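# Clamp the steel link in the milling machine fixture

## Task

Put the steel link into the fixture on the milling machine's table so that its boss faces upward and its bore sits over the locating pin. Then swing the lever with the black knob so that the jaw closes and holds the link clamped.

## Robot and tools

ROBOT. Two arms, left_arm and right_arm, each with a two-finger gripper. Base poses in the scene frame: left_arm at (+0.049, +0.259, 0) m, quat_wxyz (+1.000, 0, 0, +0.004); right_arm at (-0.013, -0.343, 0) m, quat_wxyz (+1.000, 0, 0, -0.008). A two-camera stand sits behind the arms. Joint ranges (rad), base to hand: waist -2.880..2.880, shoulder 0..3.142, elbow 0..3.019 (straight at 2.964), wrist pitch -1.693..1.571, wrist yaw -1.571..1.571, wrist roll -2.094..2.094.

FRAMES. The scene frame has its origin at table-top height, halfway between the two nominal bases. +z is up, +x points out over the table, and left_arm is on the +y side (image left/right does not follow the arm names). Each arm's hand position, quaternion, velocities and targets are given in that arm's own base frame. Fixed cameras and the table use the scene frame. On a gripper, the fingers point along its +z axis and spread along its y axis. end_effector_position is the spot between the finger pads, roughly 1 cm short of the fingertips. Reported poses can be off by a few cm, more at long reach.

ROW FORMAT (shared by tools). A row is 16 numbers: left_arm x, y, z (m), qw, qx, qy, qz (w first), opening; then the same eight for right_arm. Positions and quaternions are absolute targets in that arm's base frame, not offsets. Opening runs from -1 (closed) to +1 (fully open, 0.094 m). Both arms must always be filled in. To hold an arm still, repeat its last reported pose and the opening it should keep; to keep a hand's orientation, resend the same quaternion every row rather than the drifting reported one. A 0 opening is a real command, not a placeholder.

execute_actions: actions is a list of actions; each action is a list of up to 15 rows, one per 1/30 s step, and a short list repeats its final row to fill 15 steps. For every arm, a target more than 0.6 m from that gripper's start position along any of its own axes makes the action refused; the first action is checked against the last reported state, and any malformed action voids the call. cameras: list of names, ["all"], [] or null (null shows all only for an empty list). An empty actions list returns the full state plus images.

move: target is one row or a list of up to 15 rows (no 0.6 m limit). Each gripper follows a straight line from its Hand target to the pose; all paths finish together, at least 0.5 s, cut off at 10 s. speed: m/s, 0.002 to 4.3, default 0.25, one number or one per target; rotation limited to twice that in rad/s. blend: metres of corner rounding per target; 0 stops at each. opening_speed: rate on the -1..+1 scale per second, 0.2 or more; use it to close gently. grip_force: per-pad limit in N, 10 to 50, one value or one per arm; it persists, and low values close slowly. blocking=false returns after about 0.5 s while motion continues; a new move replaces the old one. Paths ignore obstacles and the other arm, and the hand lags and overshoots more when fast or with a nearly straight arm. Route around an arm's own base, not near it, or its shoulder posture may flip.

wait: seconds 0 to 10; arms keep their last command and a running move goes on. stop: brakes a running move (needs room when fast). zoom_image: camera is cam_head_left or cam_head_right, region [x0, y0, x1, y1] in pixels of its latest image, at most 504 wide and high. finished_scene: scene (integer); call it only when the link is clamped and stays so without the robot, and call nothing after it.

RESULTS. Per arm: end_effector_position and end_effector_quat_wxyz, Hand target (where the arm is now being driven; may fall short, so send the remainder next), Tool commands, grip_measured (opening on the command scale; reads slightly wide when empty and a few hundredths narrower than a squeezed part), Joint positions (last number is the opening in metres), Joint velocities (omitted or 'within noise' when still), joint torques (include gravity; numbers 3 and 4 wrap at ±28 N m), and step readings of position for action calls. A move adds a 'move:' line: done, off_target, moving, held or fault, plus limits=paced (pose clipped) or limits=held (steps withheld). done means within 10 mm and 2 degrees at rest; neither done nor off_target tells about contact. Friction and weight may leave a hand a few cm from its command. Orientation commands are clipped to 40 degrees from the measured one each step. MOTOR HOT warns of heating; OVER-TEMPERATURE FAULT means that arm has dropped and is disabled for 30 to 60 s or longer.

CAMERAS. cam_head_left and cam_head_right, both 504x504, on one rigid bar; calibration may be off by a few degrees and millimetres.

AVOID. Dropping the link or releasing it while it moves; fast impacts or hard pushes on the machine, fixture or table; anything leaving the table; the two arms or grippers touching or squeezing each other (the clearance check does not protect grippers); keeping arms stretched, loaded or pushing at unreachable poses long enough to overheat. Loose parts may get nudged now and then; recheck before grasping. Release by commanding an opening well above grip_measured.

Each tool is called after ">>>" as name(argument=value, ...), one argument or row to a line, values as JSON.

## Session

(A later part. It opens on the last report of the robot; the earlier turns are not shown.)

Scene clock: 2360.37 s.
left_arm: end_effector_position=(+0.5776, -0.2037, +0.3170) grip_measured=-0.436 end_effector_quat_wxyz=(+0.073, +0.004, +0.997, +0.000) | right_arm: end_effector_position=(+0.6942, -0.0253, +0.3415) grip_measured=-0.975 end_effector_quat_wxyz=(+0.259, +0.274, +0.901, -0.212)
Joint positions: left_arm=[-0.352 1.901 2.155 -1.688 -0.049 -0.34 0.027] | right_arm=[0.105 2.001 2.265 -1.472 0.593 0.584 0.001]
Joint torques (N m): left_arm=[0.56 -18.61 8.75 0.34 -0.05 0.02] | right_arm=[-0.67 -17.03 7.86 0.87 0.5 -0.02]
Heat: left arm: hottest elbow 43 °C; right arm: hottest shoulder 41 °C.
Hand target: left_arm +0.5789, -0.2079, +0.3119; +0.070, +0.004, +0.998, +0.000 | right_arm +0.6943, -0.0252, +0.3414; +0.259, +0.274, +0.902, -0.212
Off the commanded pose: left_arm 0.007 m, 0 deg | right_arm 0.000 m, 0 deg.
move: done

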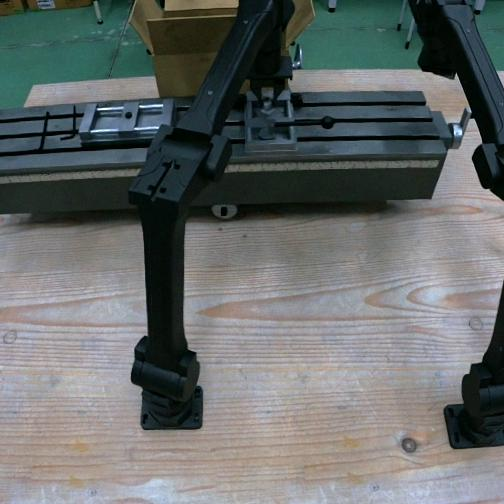

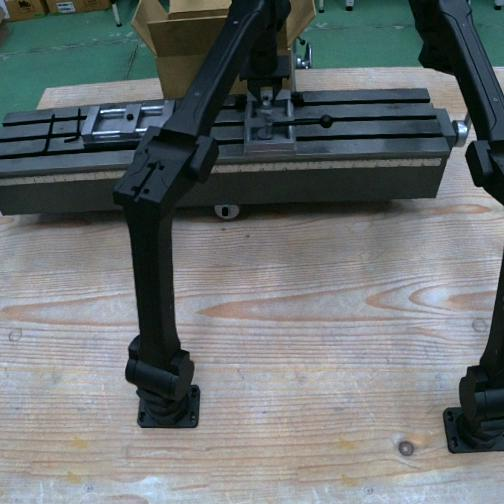

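>>> move(
  target=[
    [0.579, -0.220, 0.320, 0.0698, 0.004, 0.9976, 0, -0.8, 0.6942, -0.0253, 0.3415, 0.259, 0.274, 0.901, -0.212, -1],
    [0.583, -0.220, 0.307, 0.0698, 0.004, 0.9976, 0, -0.8, 0.6942, -0.0253, 0.3415, 0.259, 0.274, 0.901, -0.212, -1],
  ],
  speed=0.06,
  cameras=["all"],
)

>>> zoom_image(
  camera="cam_head_left",
  region=[243, 70, 297, 124],
)

>>> zoom_image(
  camera="cam_head_right",
  region=[243, 70, 297, 124],
)

Scene clock: 2379.33 s.
left_arm: end_effector_position=(+0.5775, -0.2144, +0.3055) grip_measured=-0.436 end_effector_quat_wxyz=(+0.063, +0.006, +0.998, +0.002) | right_arm: end_effector_position=(+0.6942, -0.0253, +0.3415) grip_measured=-0.975 end_effector_quat_wxyz=(+0.259, +0.274, +0.901, -0.212)
Joint positions: left_arm=[-0.368 1.921 2.155 -1.688 -0.049 -0.354 0.027] | right_arm=[0.105 2.001 2.265 -1.472 0.593 0.584 0.001]
Joint torques (N m): left_arm=[0.56 -18.37 10.44 0.38 -0.13 0.01] | right_arm=[-0.5 -17.03 7.82 0.84 0.5 -0.03]
Heat: left arm: hottest elbow 41 °C; right arm: hottest shoulder 41 °C.
Hand target: left_arm +0.5827, -0.2200, +0.3071; +0.070, +0.004, +0.998, +0.000 | right_arm +0.6943, -0.0252, +0.3414; +0.259, +0.274, +0.902, -0.212
Off the commanded pose: left_arm 0.008 m, 1 deg | right_arm 0.000 m, 0 deg.
move: done

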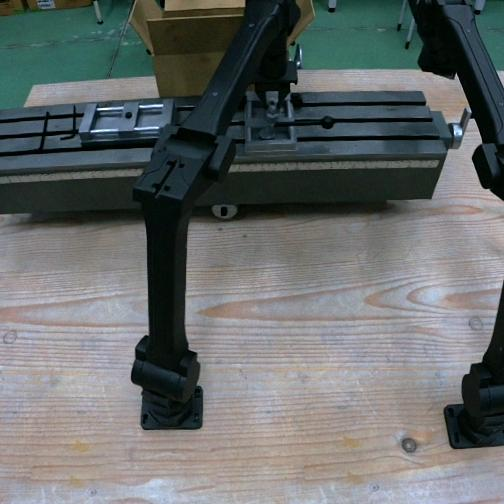

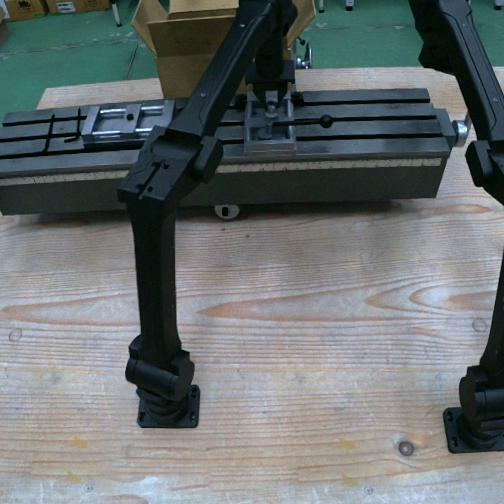

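Scaled by 9.333 from the camera's 504x504 image, which has a finer 720x720 frame.

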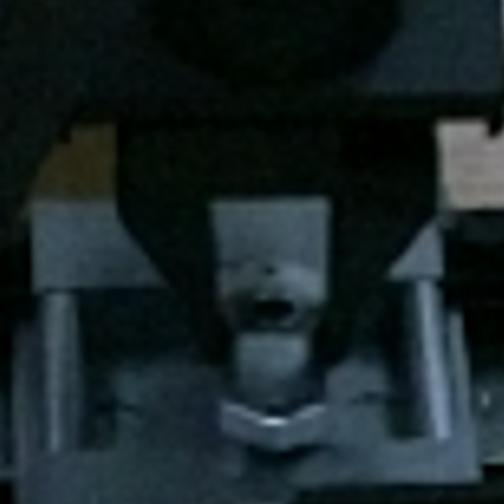

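Scaled by 9.333 from the camera's 504x504 image, which has a finer 720x720 frame.

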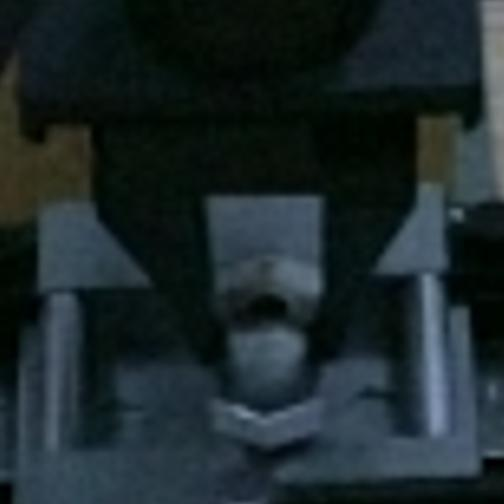

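>>> move(
  target=[
    [0.581, -0.203, 0.322, 0.0698, 0.004, 0.9976, 0, -0.8, 0.6942, -0.0253, 0.3415, 0.259, 0.274, 0.901, -0.212, -1],
    [0.583, -0.2025, 0.308, 0.0698, 0.004, 0.9976, 0, -0.8, 0.6942, -0.0253, 0.3415, 0.259, 0.274, 0.901, -0.212, -1],
  ],
  speed=0.06,
  cameras=["all"],
)

>>> zoom_image(
  camera="cam_head_left",
  region=[243, 70, 297, 124],
)

>>> zoom_image(
  camera="cam_head_right",
  region=[243, 70, 297, 124],
)

Scene clock: 2392.77 s.
left_arm: end_effector_position=(+0.5787, -0.2111, +0.3055) grip_measured=-0.436 end_effector_quat_wxyz=(+0.063, +0.007, +0.998, +0.003) | right_arm: end_effector_position=(+0.6942, -0.0253, +0.3415) grip_measured=-0.975 end_effector_quat_wxyz=(+0.259, +0.274, +0.901, -0.212)
Joint positions: left_arm=[-0.363 1.921 2.155 -1.688 -0.049 -0.346 0.027] | right_arm=[0.105 2.001 2.265 -1.472 0.593 0.584 0.001]
Joint torques (N m): left_arm=[2.26 -20.19 8.31 0.62 -0.01 0.19] | right_arm=[-0.5 -17.26 7.8 0.87 0.49 -0.05]
Heat: left arm: hottest elbow 41 °C; right arm: hottest shoulder 41 °C.
Hand target: left_arm +0.5828, -0.2025, +0.3081; +0.070, +0.004, +0.998, +0.000 | right_arm +0.6943, -0.0252, +0.3414; +0.259, +0.274, +0.902, -0.212
Off the commanded pose: left_arm 0.010 m, 1 deg | right_arm 0.000 m, 0 deg.
move: done

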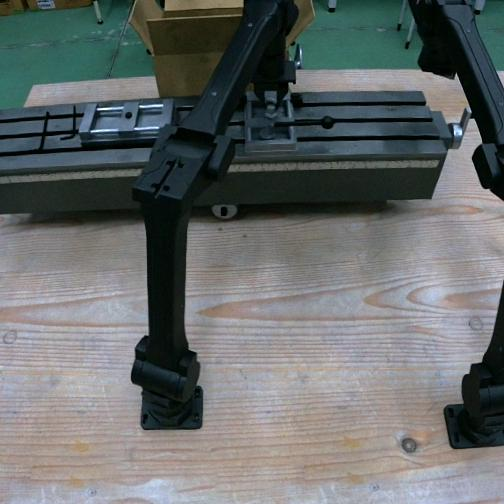

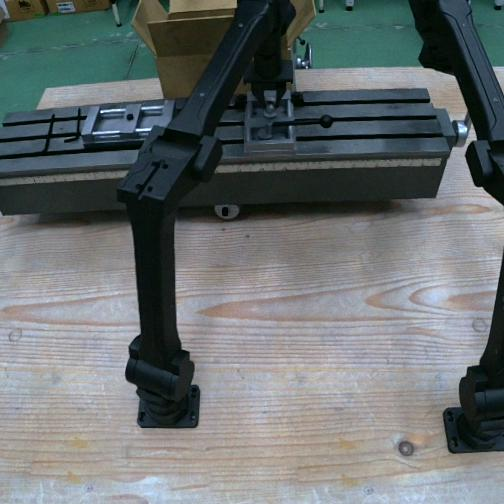

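Scaled by 9.333 from the camera's 504x504 image, which has a finer 720x720 frame.

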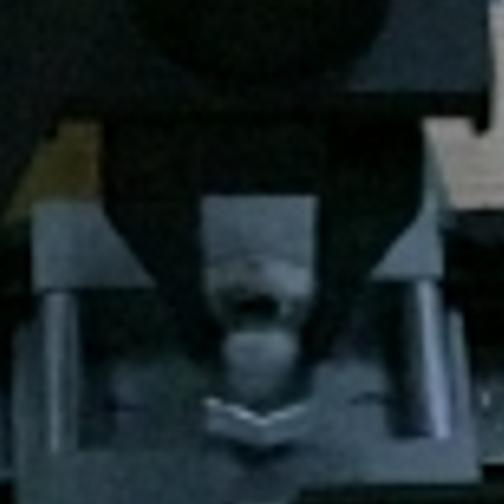

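Scaled by 9.333 from the camera's 504x504 image, which has a finer 720x720 frame.

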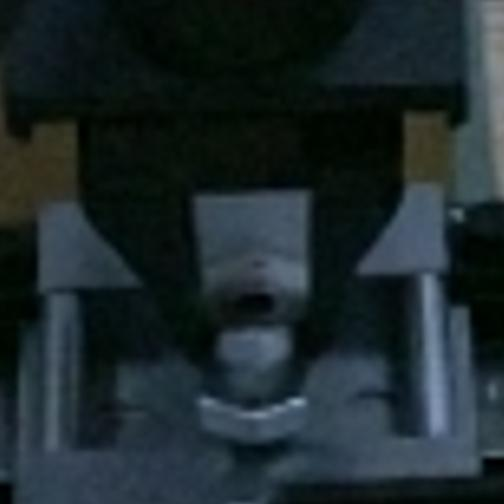

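>>> move(
  target=[
    [0.583, -0.1985, 0.318, 0.0698, 0.004, 0.9976, 0, -0.8, 0.6942, -0.0253, 0.3415, 0.259, 0.274, 0.901, -0.212, -1],
    [0.583, -0.1985, 0.309, 0.0698, 0.004, 0.9976, 0, -0.8, 0.6942, -0.0253, 0.3415, 0.259, 0.274, 0.901, -0.212, -1],
  ],
  speed=0.06,
  cameras=["all"],
)

>>> zoom_image(
  camera="cam_head_left",
  region=[243, 70, 297, 124],
)

>>> zoom_image(
  camera="cam_head_right",
  region=[243, 70, 297, 124],
)

Scene clock: 2415.70 s.
left_arm: end_effector_position=(+0.5803, -0.2068, +0.3055) grip_measured=-0.436 end_effector_quat_wxyz=(+0.063, +0.007, +0.998, +0.003) | right_arm: end_effector_position=(+0.6942, -0.0253, +0.3415) grip_measured=-0.975 end_effector_quat_wxyz=(+0.259, +0.274, +0.901, -0.212)
Joint positions: left_arm=[-0.355 1.921 2.155 -1.688 -0.048 -0.339 0.027] | right_arm=[0.105 2.001 2.265 -1.472 0.593 0.584 0.001]
Joint torques (N m): left_arm=[2.08 -20.42 8.1 0.64 0 0.18] | right_arm=[-0.44 -17.2 7.84 0.9 0.5 -0.04]
Heat: left arm: hottest elbow 40 °C; right arm: hottest shoulder 41 °C.
Hand target: left_arm +0.5828, -0.1986, +0.3091; +0.070, +0.004, +0.998, +0.000 | right_arm +0.6943, -0.0252, +0.3414; +0.259, +0.274, +0.902, -0.212
Off the commanded pose: left_arm 0.009 m, 1 deg | right_arm 0.000 m, 0 deg.
move: done

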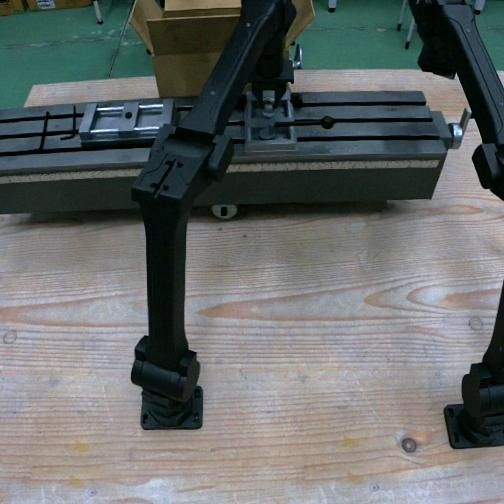

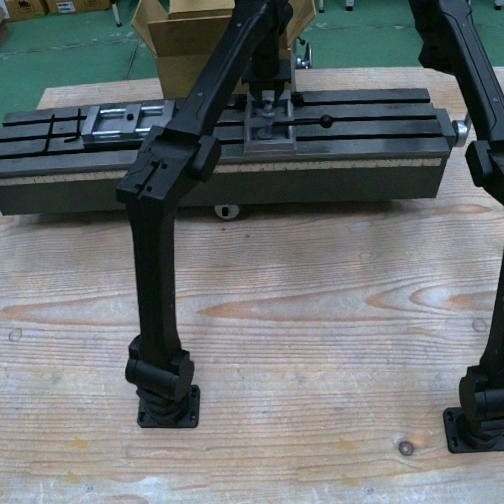

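Scaled by 9.333 from the camera's 504x504 image, which has a finer 720x720 frame.

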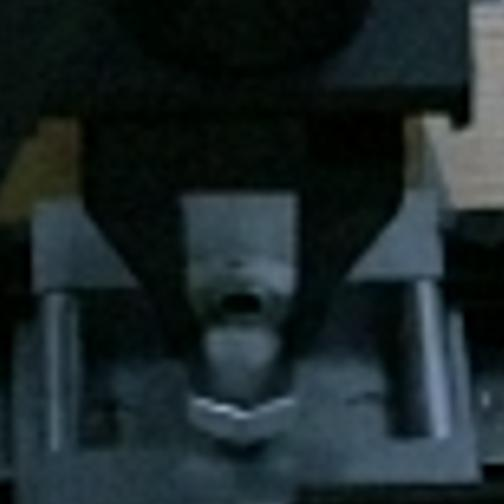

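Scaled by 9.333 from the camera's 504x504 image, which has a finer 720x720 frame.

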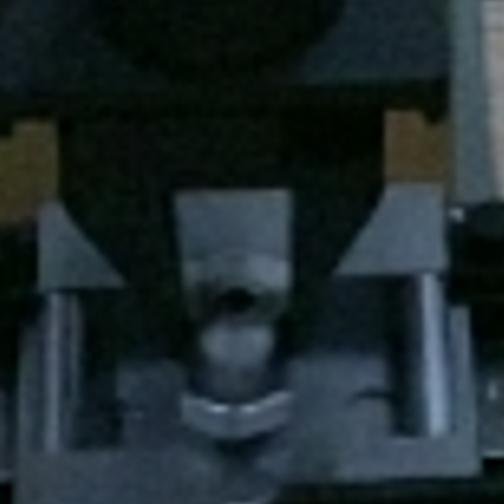

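>>> move(
  target=[0.584, -0.1985, 0.294, 0.0698, 0.004, 0.9976, 0, -0.8, 0.6942, -0.0253, 0.3415, 0.259, 0.274, 0.901, -0.212, -1],
  speed=0.04,
  cameras=["all"],
)

>>> zoom_image(
  camera="cam_head_left",
  region=[243, 70, 297, 124],
)

>>> zoom_image(
  camera="cam_head_right",
  region=[243, 70, 297, 124],
)

Scene clock: 2425.73 s.
left_arm: end_effector_position=(+0.5801, -0.2067, +0.3045) grip_measured=-0.436 end_effector_quat_wxyz=(+0.077, +0.007, +0.997, -0.002) | right_arm: end_effector_position=(+0.6942, -0.0253, +0.3415) grip_measured=-0.975 end_effector_quat_wxyz=(+0.259, +0.274, +0.901, -0.212)
Joint positions: left_arm=[-0.355 1.894 2.11 -1.64 -0.048 -0.338 0.027] | right_arm=[0.105 2.001 2.265 -1.472 0.593 0.584 0.001]
Joint torques (N m): left_arm=[2.08 -18.9 7.49 0.54 0.01 0.18] | right_arm=[-0.44 -17.2 7.86 0.92 0.51 -0.04]
Heat: left arm: hottest elbow 39 °C; right arm: hottest shoulder 41 °C.
Hand target: left_arm +0.5838, -0.1986, +0.2941; +0.070, +0.004, +0.998, +0.000 | right_arm +0.6943, -0.0252, +0.3414; +0.259, +0.274, +0.902, -0.212
Off the commanded pose: left_arm 0.014 m, 1 deg | right_arm 0.000 m, 0 deg.
move: off_target (left_arm)

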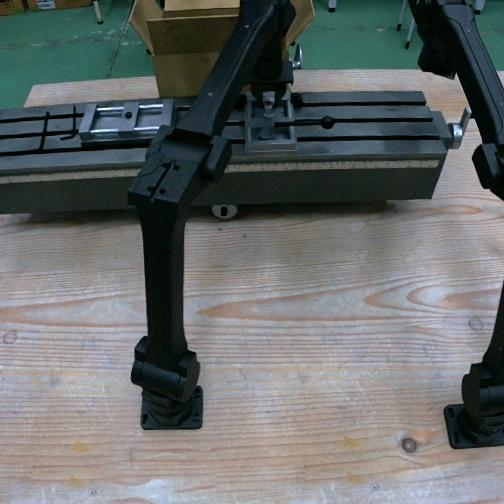

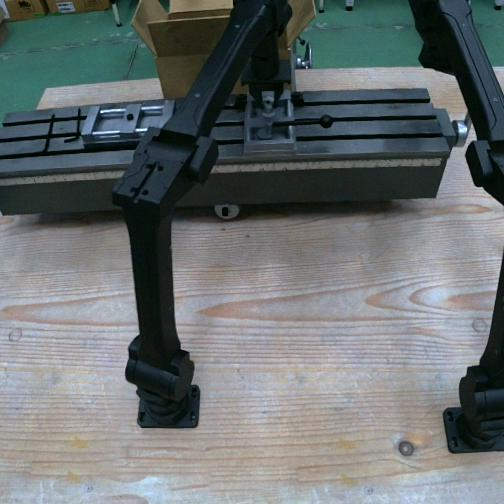

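Scaled by 9.333 from the camera's 504x504 image, which has a finer 720x720 frame.

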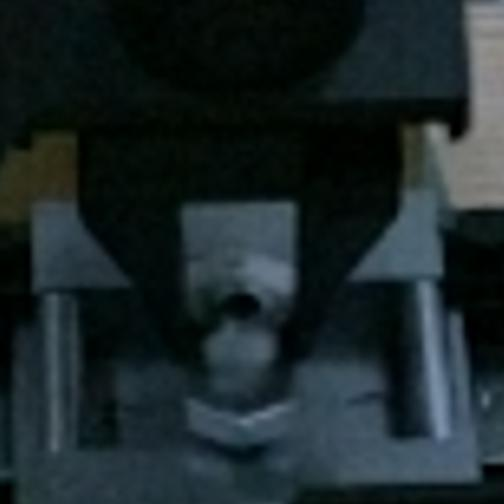

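Scaled by 9.333 from the camera's 504x504 image, which has a finer 720x720 frame.

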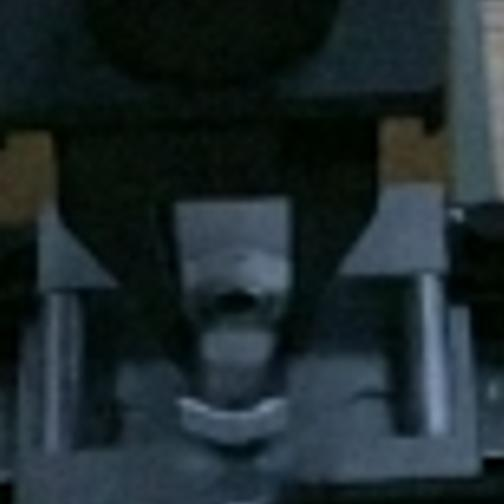

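>>> move(
  target=[0.584, -0.201, 0.286, 0.0698, 0.004, 0.9976, 0, -0.8, 0.6942, -0.0253, 0.3415, 0.259, 0.274, 0.901, -0.212, -1],
  speed=0.04,
  cameras=["all"],
)

>>> zoom_image(
  camera="cam_head_left",
  region=[243, 70, 297, 124],
)

>>> zoom_image(
  camera="cam_head_right",
  region=[243, 70, 297, 124],
)

Scene clock: 2437.50 s.
left_arm: end_effector_position=(+0.5800, -0.2067, +0.3041) grip_measured=-0.436 end_effector_quat_wxyz=(+0.083, +0.006, +0.997, -0.005) | right_arm: end_effector_position=(+0.6942, -0.0253, +0.3415) grip_measured=-0.975 end_effector_quat_wxyz=(+0.259, +0.274, +0.901, -0.212)
Joint positions: left_arm=[-0.355 1.882 2.089 -1.618 -0.048 -0.338 0.027] | right_arm=[0.105 2.001 2.265 -1.472 0.593 0.584 0.001]
Joint torques (N m): left_arm=[1.85 -17.9 7.21 0.62 -0.01 0.15] | right_arm=[-0.44 -17.14 7.83 0.81 0.51 -0.04]
Heat: left arm: hottest elbow 39 °C; right arm: hottest shoulder 41 °C.
Hand target: left_arm +0.5836, -0.2010, +0.2862; +0.070, +0.004, +0.998, +0.000 | right_arm +0.6943, -0.0252, +0.3414; +0.259, +0.274, +0.902, -0.212
Off the commanded pose: left_arm 0.019 m, 2 deg | right_arm 0.000 m, 0 deg.
move: off_target (left_arm)

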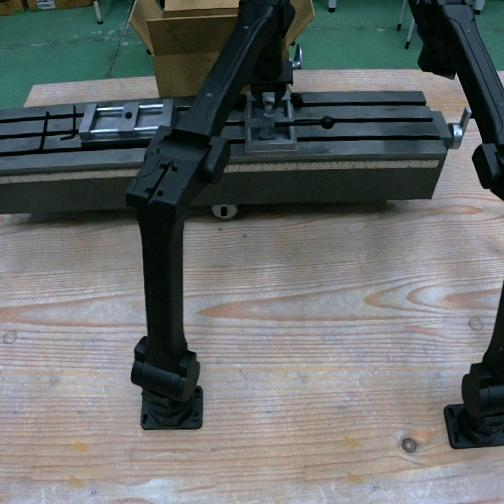

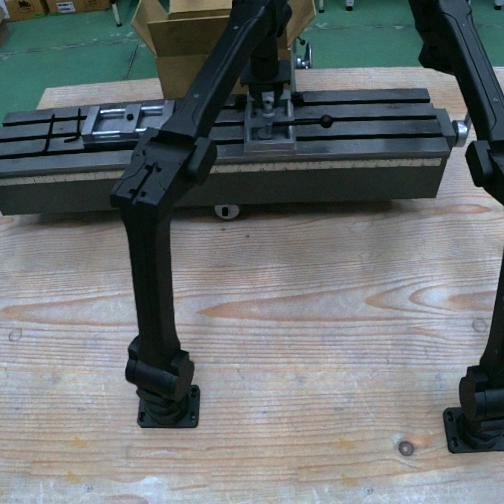

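Scaled by 9.333 from the camera's 504x504 image, which has a finer 720x720 frame.

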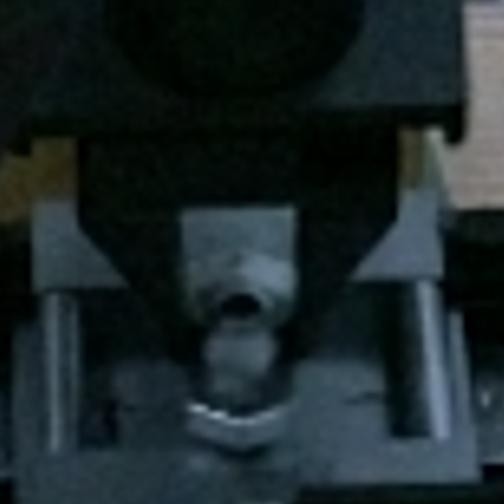

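Scaled by 9.333 from the camera's 504x504 image, which has a finer 720x720 frame.

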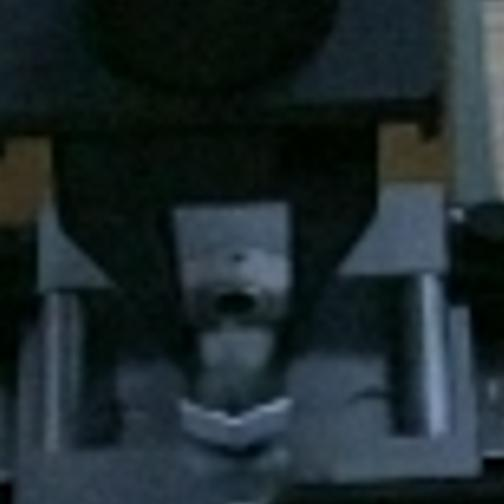

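>>> move(
  target=[
    [0.570, -0.200, 0.33, 0.0698, 0.004, 0.9976, 0, -0.8, 0.6942, -0.0253, 0.3415, 0.259, 0.274, 0.901, -0.212, -1],
    [0.5785, -0.200, 0.309, 0.0698, 0.004, 0.9976, 0, -0.8, 0.6942, -0.0253, 0.3415, 0.259, 0.274, 0.901, -0.212, -1],
  ],
  speed=0.06,
  cameras=["all"],
)

>>> zoom_image(
  camera="cam_head_left",
  region=[243, 70, 297, 124],
)

>>> zoom_image(
  camera="cam_head_right",
  region=[243, 70, 297, 124],
)

Scene clock: 2520.87 s.
left_arm: end_effector_position=(+0.5666, -0.2017, +0.3060) grip_measured=-0.436 end_effector_quat_wxyz=(+0.058, +0.007, +0.998, +0.005) | right_arm: end_effector_position=(+0.6942, -0.0253, +0.3415) grip_measured=-0.975 end_effector_quat_wxyz=(+0.259, +0.274, +0.901, -0.212)
Joint positions: left_arm=[-0.355 1.881 2.098 -1.682 -0.048 -0.338 0.027] | right_arm=[0.105 2.001 2.265 -1.472 0.593 0.584 0.001]
Joint torques (N m): left_arm=[1.73 -18.08 10.82 0.64 -0.03 0.13] | right_arm=[-0.44 -17.2 7.83 0.87 0.51 -0.03]
Heat: left arm: hottest shoulder 36 °C; right arm: hottest shoulder 41 °C.
Hand target: left_arm +0.5781, -0.1999, +0.3089; +0.070, +0.004, +0.998, +0.000 | right_arm +0.6943, -0.0252, +0.3414; +0.259, +0.274, +0.902, -0.212
Off the commanded pose: left_arm 0.012 m, 2 deg | right_arm 0.000 m, 0 deg.
move: off_target (left_arm)

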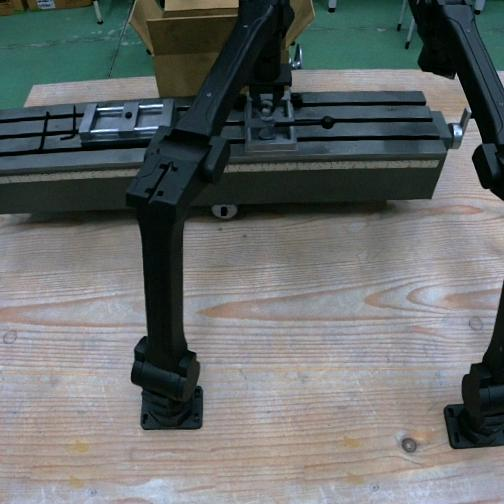

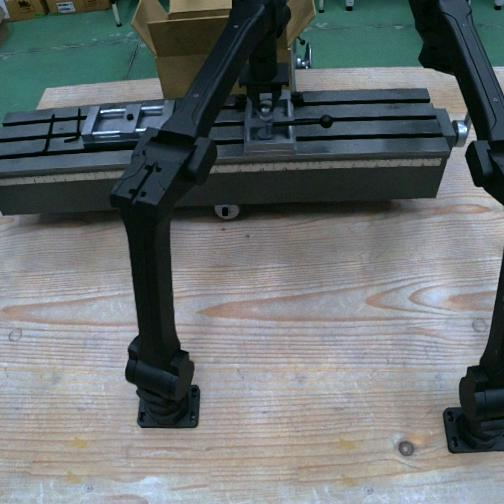

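Scaled by 9.333 from the camera's 504x504 image, which has a finer 720x720 frame.

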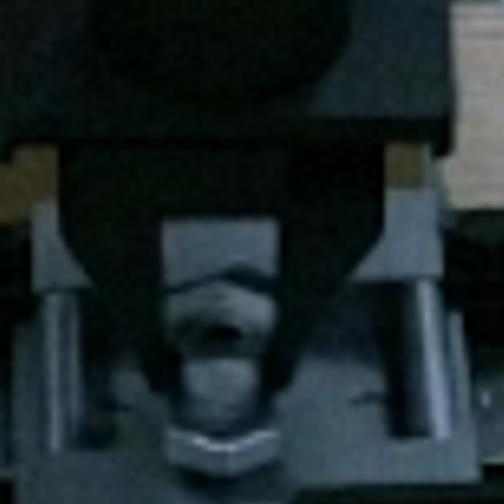

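Scaled by 9.333 from the camera's 504x504 image, which has a finer 720x720 frame.

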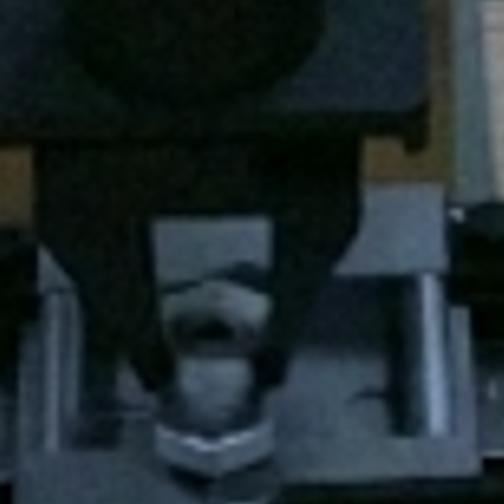

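>>> move(
  target=[
    [0.578, -0.203, 0.325, 0.0698, 0.004, 0.9976, 0, -0.8, 0.6942, -0.0253, 0.3415, 0.259, 0.274, 0.901, -0.212, -1],
    [0.588, -0.2035, 0.318, 0.0698, 0.004, 0.9976, 0, -0.8, 0.6942, -0.0253, 0.3415, 0.259, 0.274, 0.901, -0.212, -1],
    [0.583, -0.2035, 0.310, 0.0698, 0.004, 0.9976, 0, -0.8, 0.6942, -0.0253, 0.3415, 0.259, 0.274, 0.901, -0.212, -1],
  ],
  speed=0.06,
  cameras=["all"],
)

>>> zoom_image(
  camera="cam_head_left",
  region=[243, 70, 297, 124],
)

>>> zoom_image(
  camera="cam_head_right",
  region=[243, 70, 297, 124],
)

Scene clock: 2540.43 s.
left_arm: end_effector_position=(+0.5764, -0.2054, +0.3058) grip_measured=-0.436 end_effector_quat_wxyz=(+0.061, +0.007, +0.998, +0.003) | right_arm: end_effector_position=(+0.6942, -0.0253, +0.3415) grip_measured=-0.975 end_effector_quat_wxyz=(+0.259, +0.274, +0.901, -0.212)
Joint positions: left_arm=[-0.355 1.911 2.142 -1.69 -0.048 -0.338 0.027] | right_arm=[0.105 2.001 2.265 -1.472 0.593 0.584 0.001]
Joint torques (N m): left_arm=[1.49 -19.19 10.06 0.5 -0.05 0.1] | right_arm=[-0.5 -17.2 7.86 0.88 0.5 -0.04]
Heat: left arm: hottest elbow 39 °C; right arm: hottest shoulder 41 °C.
Hand target: left_arm +0.5829, -0.2035, +0.3100; +0.070, +0.004, +0.998, +0.000 | right_arm +0.6943, -0.0252, +0.3414; +0.259, +0.274, +0.902, -0.212
Off the commanded pose: left_arm 0.008 m, 1 deg | right_arm 0.000 m, 0 deg.
move: done

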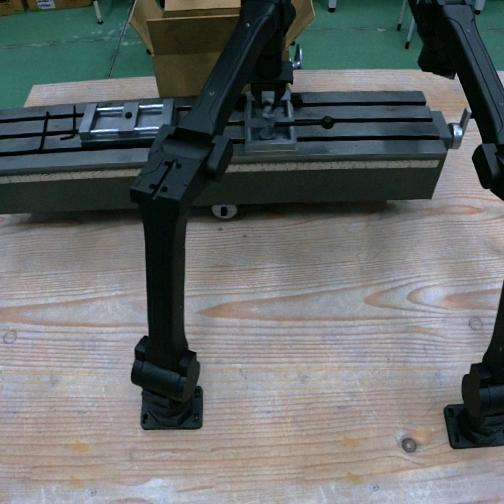

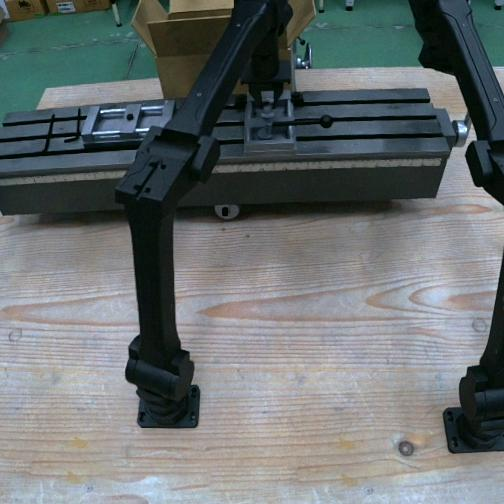

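Scaled by 9.333 from the camera's 504x504 image, which has a finer 720x720 frame.

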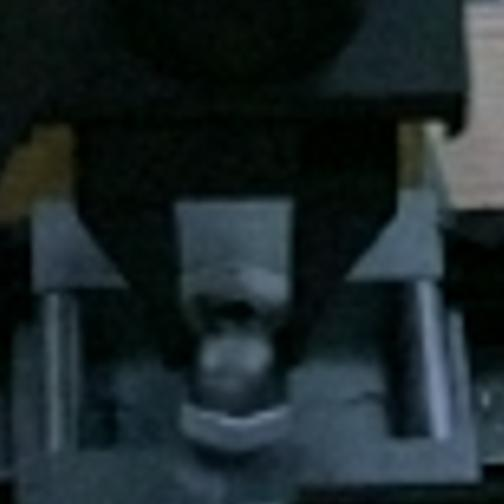

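Scaled by 9.333 from the camera's 504x504 image, which has a finer 720x720 frame.

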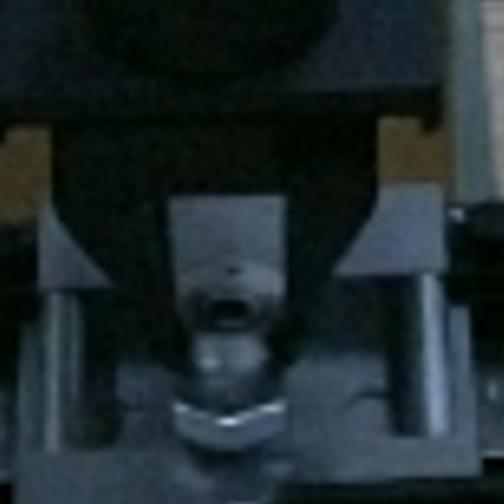

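>>> move(
  target=[0.584, -0.2065, 0.292, 0.0698, 0.004, 0.9976, 0, -0.8, 0.6942, -0.0253, 0.3415, 0.259, 0.274, 0.901, -0.212, -1],
  speed=0.04,
  cameras=["all"],
)

>>> zoom_image(
  camera="cam_head_left",
  region=[243, 70, 297, 124],
)

>>> zoom_image(
  camera="cam_head_right",
  region=[243, 70, 297, 124],
)

Scene clock: 2551.23 s.
left_arm: end_effector_position=(+0.5789, -0.2063, +0.3045) grip_measured=-0.436 end_effector_quat_wxyz=(+0.073, +0.007, +0.997, -0.001) | right_arm: end_effector_position=(+0.6942, -0.0253, +0.3415) grip_measured=-0.975 end_effector_quat_wxyz=(+0.259, +0.274, +0.901, -0.212)
Joint positions: left_arm=[-0.355 1.897 2.114 -1.65 -0.048 -0.338 0.027] | right_arm=[0.105 2.001 2.265 -1.472 0.593 0.584 0.001]
Joint torques (N m): left_arm=[1.2 -18.43 7.72 0.94 -0.07 0.06] | right_arm=[-0.67 -17.08 7.82 0.84 0.49 -0.04]
Heat: left arm: hottest elbow 40 °C; right arm: hottest shoulder 41 °C.
Hand target: left_arm +0.5837, -0.2064, +0.2921; +0.070, +0.004, +0.998, +0.000 | right_arm +0.6943, -0.0252, +0.3414; +0.259, +0.274, +0.902, -0.212
Off the commanded pose: left_arm 0.013 m, 1 deg | right_arm 0.000 m, 0 deg.
move: off_target (left_arm)

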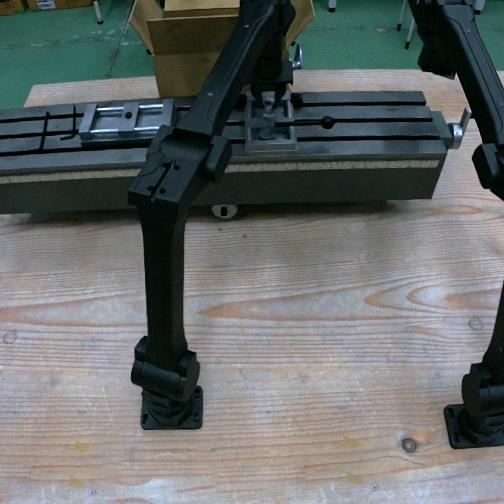

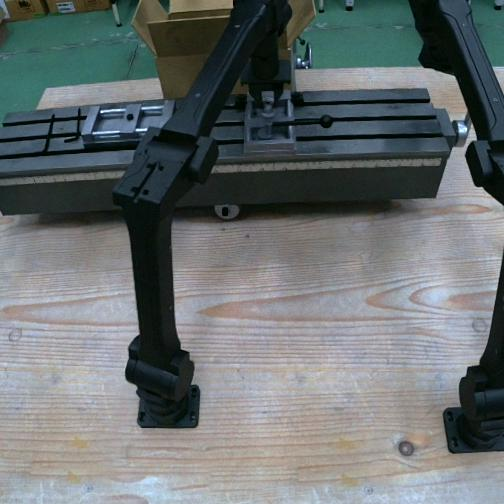

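Scaled by 9.333 from the camera's 504x504 image, which has a finer 720x720 frame.

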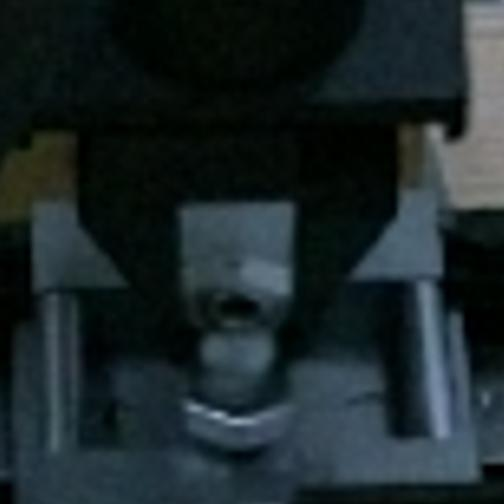

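Scaled by 9.333 from the camera's 504x504 image, which has a finer 720x720 frame.

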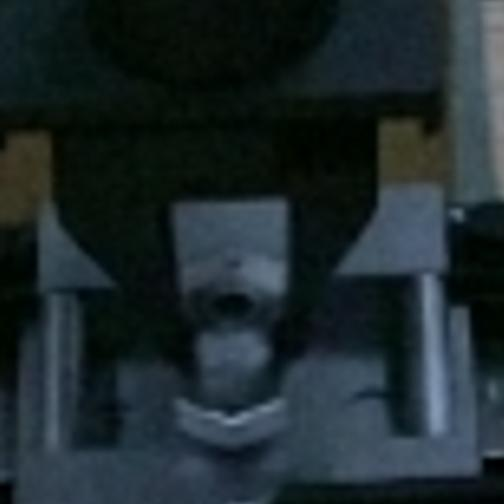

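>>> move(
  target=[0.584, -0.221, 0.290, 0.0698, 0.004, 0.9976, 0, -0.8, 0.6942, -0.0253, 0.3415, 0.259, 0.274, 0.901, -0.212, -1],
  speed=0.02,
  cameras=["all"],
)

>>> zoom_image(
  camera="cam_head_left",
  region=[243, 70, 297, 124],
)

>>> zoom_image(
  camera="cam_head_right",
  region=[243, 70, 297, 124],
)

Scene clock: 2562.80 s.
left_arm: end_effector_position=(+0.5780, -0.2092, +0.3045) grip_measured=-0.436 end_effector_quat_wxyz=(+0.073, +0.001, +0.997, -0.001) | right_arm: end_effector_position=(+0.6942, -0.0253, +0.3415) grip_measured=-0.975 end_effector_quat_wxyz=(+0.259, +0.274, +0.901, -0.212)
Joint positions: left_arm=[-0.36 1.897 2.114 -1.65 -0.049 -0.354 0.027] | right_arm=[0.105 2.001 2.265 -1.472 0.593 0.584 0.001]
Joint torques (N m): left_arm=[-0.03 -17.32 9.01 0.83 -0.14 0] | right_arm=[-0.5 -17.08 7.83 0.85 0.49 -0.04]
Heat: left arm: hottest elbow 39 °C; right arm: hottest shoulder 41 °C.
Hand target: left_arm +0.5834, -0.2208, +0.2900; +0.070, +0.004, +0.998, +0.000 | right_arm +0.6943, -0.0252, +0.3414; +0.259, +0.274, +0.902, -0.212
Off the commanded pose: left_arm 0.020 m, 1 deg | right_arm 0.000 m, 0 deg.
move: off_target (left_arm)

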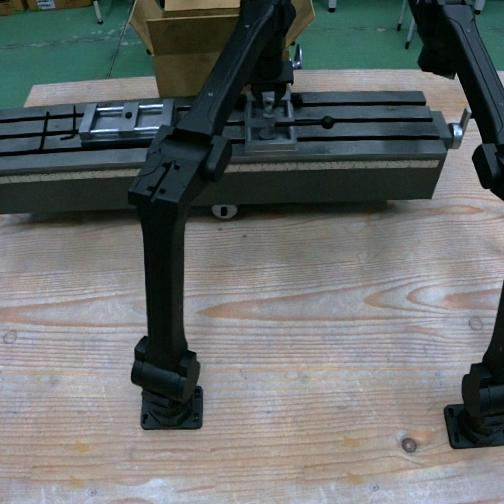

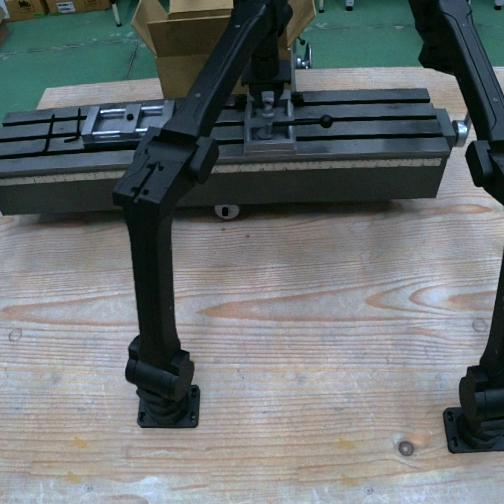

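Scaled by 9.333 from the camera's 504x504 image, which has a finer 720x720 frame.

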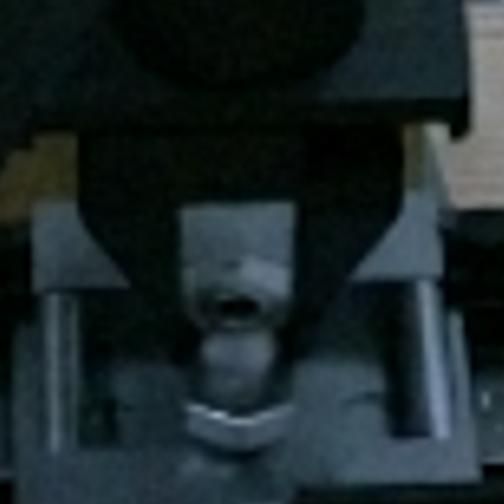

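Scaled by 9.333 from the camera's 504x504 image, which has a finer 720x720 frame.

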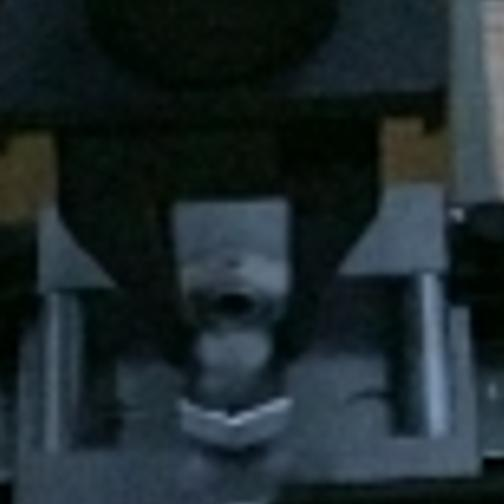

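>>> move(
  target=[
    [0.582, -0.216, 0.320, 0.0698, 0.004, 0.9976, 0, -0.8, 0.6942, -0.0253, 0.3415, 0.259, 0.274, 0.901, -0.212, -1],
    [0.585, -0.212, 0.310, 0.0698, 0.004, 0.9976, 0, -0.8, 0.6942, -0.0253, 0.3415, 0.259, 0.274, 0.901, -0.212, -1],
  ],
  speed=0.05,
  cameras=["all"],
)

>>> zoom_image(
  camera="cam_head_left",
  region=[243, 70, 297, 124],
)

>>> zoom_image(
  camera="cam_head_right",
  region=[243, 70, 297, 124],
)

Scene clock: 2612.13 s.
left_arm: end_effector_position=(+0.5752, -0.2082, +0.3057) grip_measured=-0.436 end_effector_quat_wxyz=(+0.062, +0.002, +0.998, +0.003) | right_arm: end_effector_position=(+0.6942, -0.0253, +0.3415) grip_measured=-0.975 end_effector_quat_wxyz=(+0.259, +0.274, +0.901, -0.212)
Joint positions: left_arm=[-0.36 1.909 2.138 -1.686 -0.049 -0.354 0.027] | right_arm=[0.105 2.001 2.265 -1.472 0.593 0.584 0.001]
Joint torques (N m): left_arm=[1.03 -17.79 12.12 0.1 -0.05 0.13] | right_arm=[-0.44 -17.26 7.88 0.88 0.5 -0.02]
Heat: left arm: hottest elbow 39 °C; right arm: hottest shoulder 41 °C.
Hand target: left_arm +0.5846, -0.2118, +0.3099; +0.070, +0.004, +0.998, +0.000 | right_arm +0.6943, -0.0252, +0.3414; +0.259, +0.274, +0.902, -0.212
Off the commanded pose: left_arm 0.011 m, 1 deg | right_arm 0.000 m, 0 deg.
move: off_target (left_arm)

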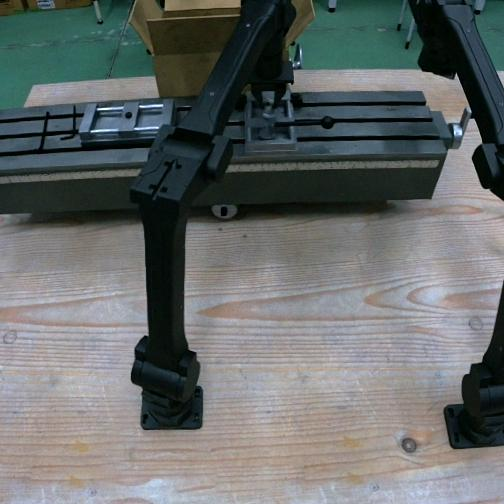

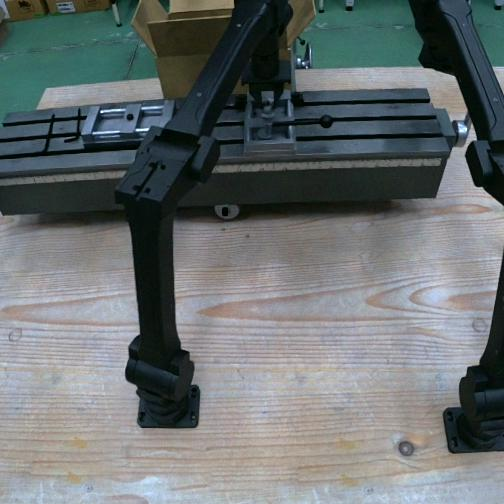

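Scaled by 9.333 from the camera's 504x504 image, which has a finer 720x720 frame.

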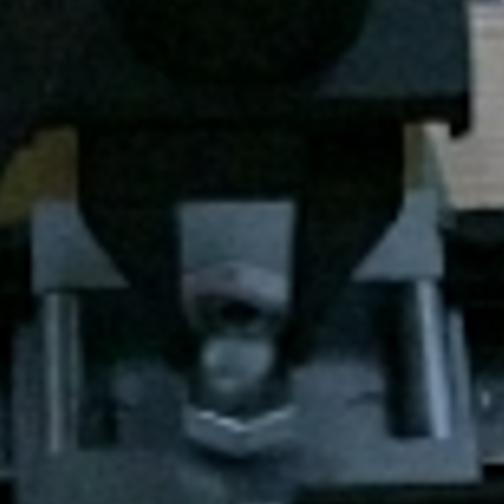

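Scaled by 9.333 from the camera's 504x504 image, which has a finer 720x720 frame.

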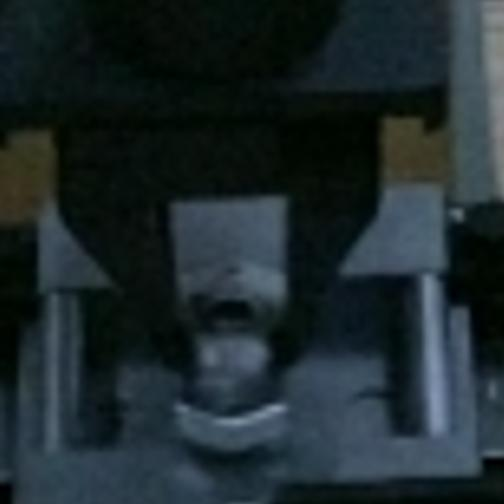

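>>> move(
  target=[
    [0.592, -0.213, 0.312, 0.0698, 0.004, 0.9976, 0, -0.8, 0.6942, -0.0253, 0.3415, 0.259, 0.274, 0.901, -0.212, -1],
    [0.592, -0.213, 0.294, 0.0698, 0.004, 0.9976, 0, -0.8, 0.6942, -0.0253, 0.3415, 0.259, 0.274, 0.901, -0.212, -1],
  ],
  speed=0.03,
  cameras=["all"],
)

>>> zoom_image(
  camera="cam_head_left",
  region=[243, 70, 297, 124],
)

>>> zoom_image(
  camera="cam_head_right",
  region=[243, 70, 297, 124],
)

Scene clock: 2622.70 s.
left_arm: end_effector_position=(+0.5854, -0.2120, +0.3045) grip_measured=-0.436 end_effector_quat_wxyz=(+0.071, +0.001, +0.997, +0.000) | right_arm: end_effector_position=(+0.6942, -0.0253, +0.3415) grip_measured=-0.975 end_effector_quat_wxyz=(+0.259, +0.274, +0.901, -0.212)
Joint positions: left_arm=[-0.36 1.929 2.164 -1.672 -0.049 -0.354 0.027] | right_arm=[0.105 2.001 2.265 -1.472 0.593 0.584 0.001]
Joint torques (N m): left_arm=[1.26 -18.49 8.35 0.88 -0.06 0.16] | right_arm=[-0.5 -17.08 7.84 0.83 0.5 -0.04]
Heat: left arm: hottest elbow 40 °C; right arm: hottest shoulder 41 °C.
Hand target: left_arm +0.5917, -0.2129, +0.2939; +0.070, +0.004, +0.998, +0.000 | right_arm +0.6943, -0.0252, +0.3414; +0.259, +0.274, +0.902, -0.212
Off the commanded pose: left_arm 0.012 m, 0 deg | right_arm 0.000 m, 0 deg.
move: off_target (left_arm)

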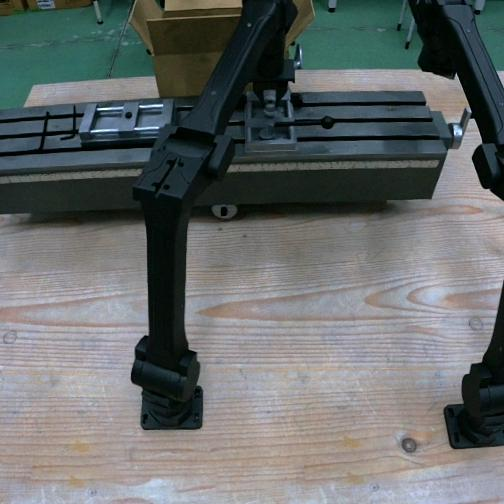

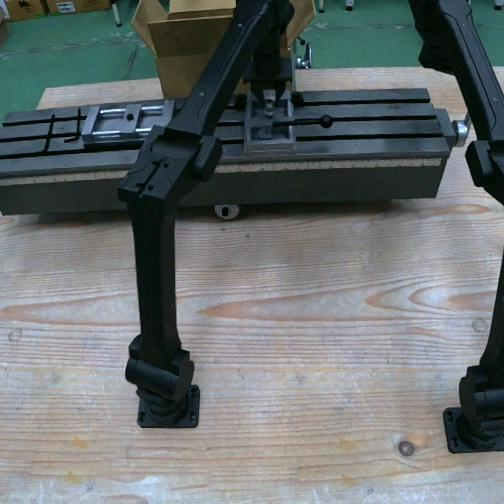

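Scaled by 9.333 from the camera's 504x504 image, which has a finer 720x720 frame.

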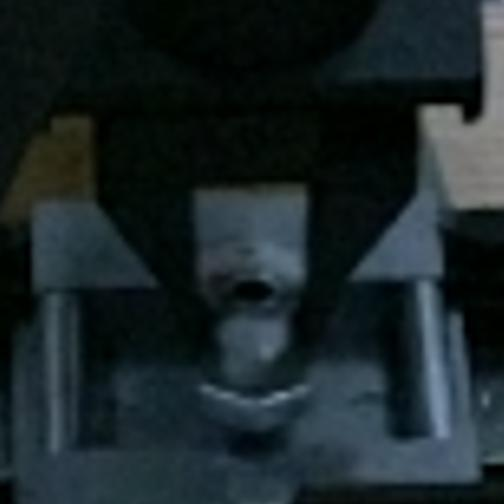

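Scaled by 9.333 from the camera's 504x504 image, which has a finer 720x720 frame.

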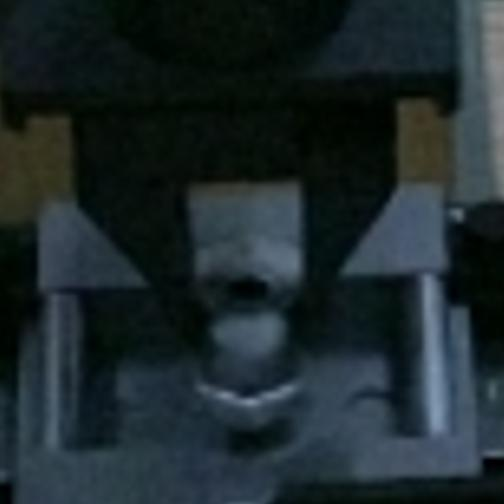

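>>> move(
  target=[
    [0.580, -0.195, 0.325, 0.0698, 0.004, 0.9976, 0, -0.8, 0.6942, -0.0253, 0.3415, 0.259, 0.274, 0.901, -0.212, -1],
    [0.592, -0.196, 0.312, 0.0698, 0.004, 0.9976, 0, -0.8, 0.6942, -0.0253, 0.3415, 0.259, 0.274, 0.901, -0.212, -1],
  ],
  speed=0.06,
)

Scene clock: 2663.90 s.
left_arm: end_effector_position=(+0.5852, -0.1996, +0.3058) grip_measured=-0.436 end_effector_quat_wxyz=(+0.065, +0.004, +0.998, +0.003) | right_arm: end_effector_position=(+0.6942, -0.0253, +0.3415) grip_measured=-0.975 end_effector_quat_wxyz=(+0.259, +0.274, +0.901, -0.212)
Joint positions: left_arm=[-0.341 1.926 2.164 -1.688 -0.048 -0.33 0.027] | right_arm=[0.105 2.001 2.265 -1.472 0.593 0.584 0.001]
Joint torques (N m): left_arm=[1.85 -18.84 11.26 -0.09 0.04 0.18] | right_arm=[-0.62 -16.91 7.82 0.88 0.5 -0.04]
Heat: left arm: hottest elbow 38 °C; right arm: hottest shoulder 41 °C.
Hand target: left_arm +0.5918, -0.1958, +0.3120; +0.071, +0.004, +0.998, +0.000 | right_arm +0.6943, -0.0252, +0.3414; +0.259, +0.274, +0.902, -0.212
Off the commanded pose: left_arm 0.010 m, 1 deg | right_arm 0.000 m, 0 deg.
joint sent to its limit (left arm) — joint 4 (wrist pitch), lower limit. The joint targets still meet the commanded pose.
move: done


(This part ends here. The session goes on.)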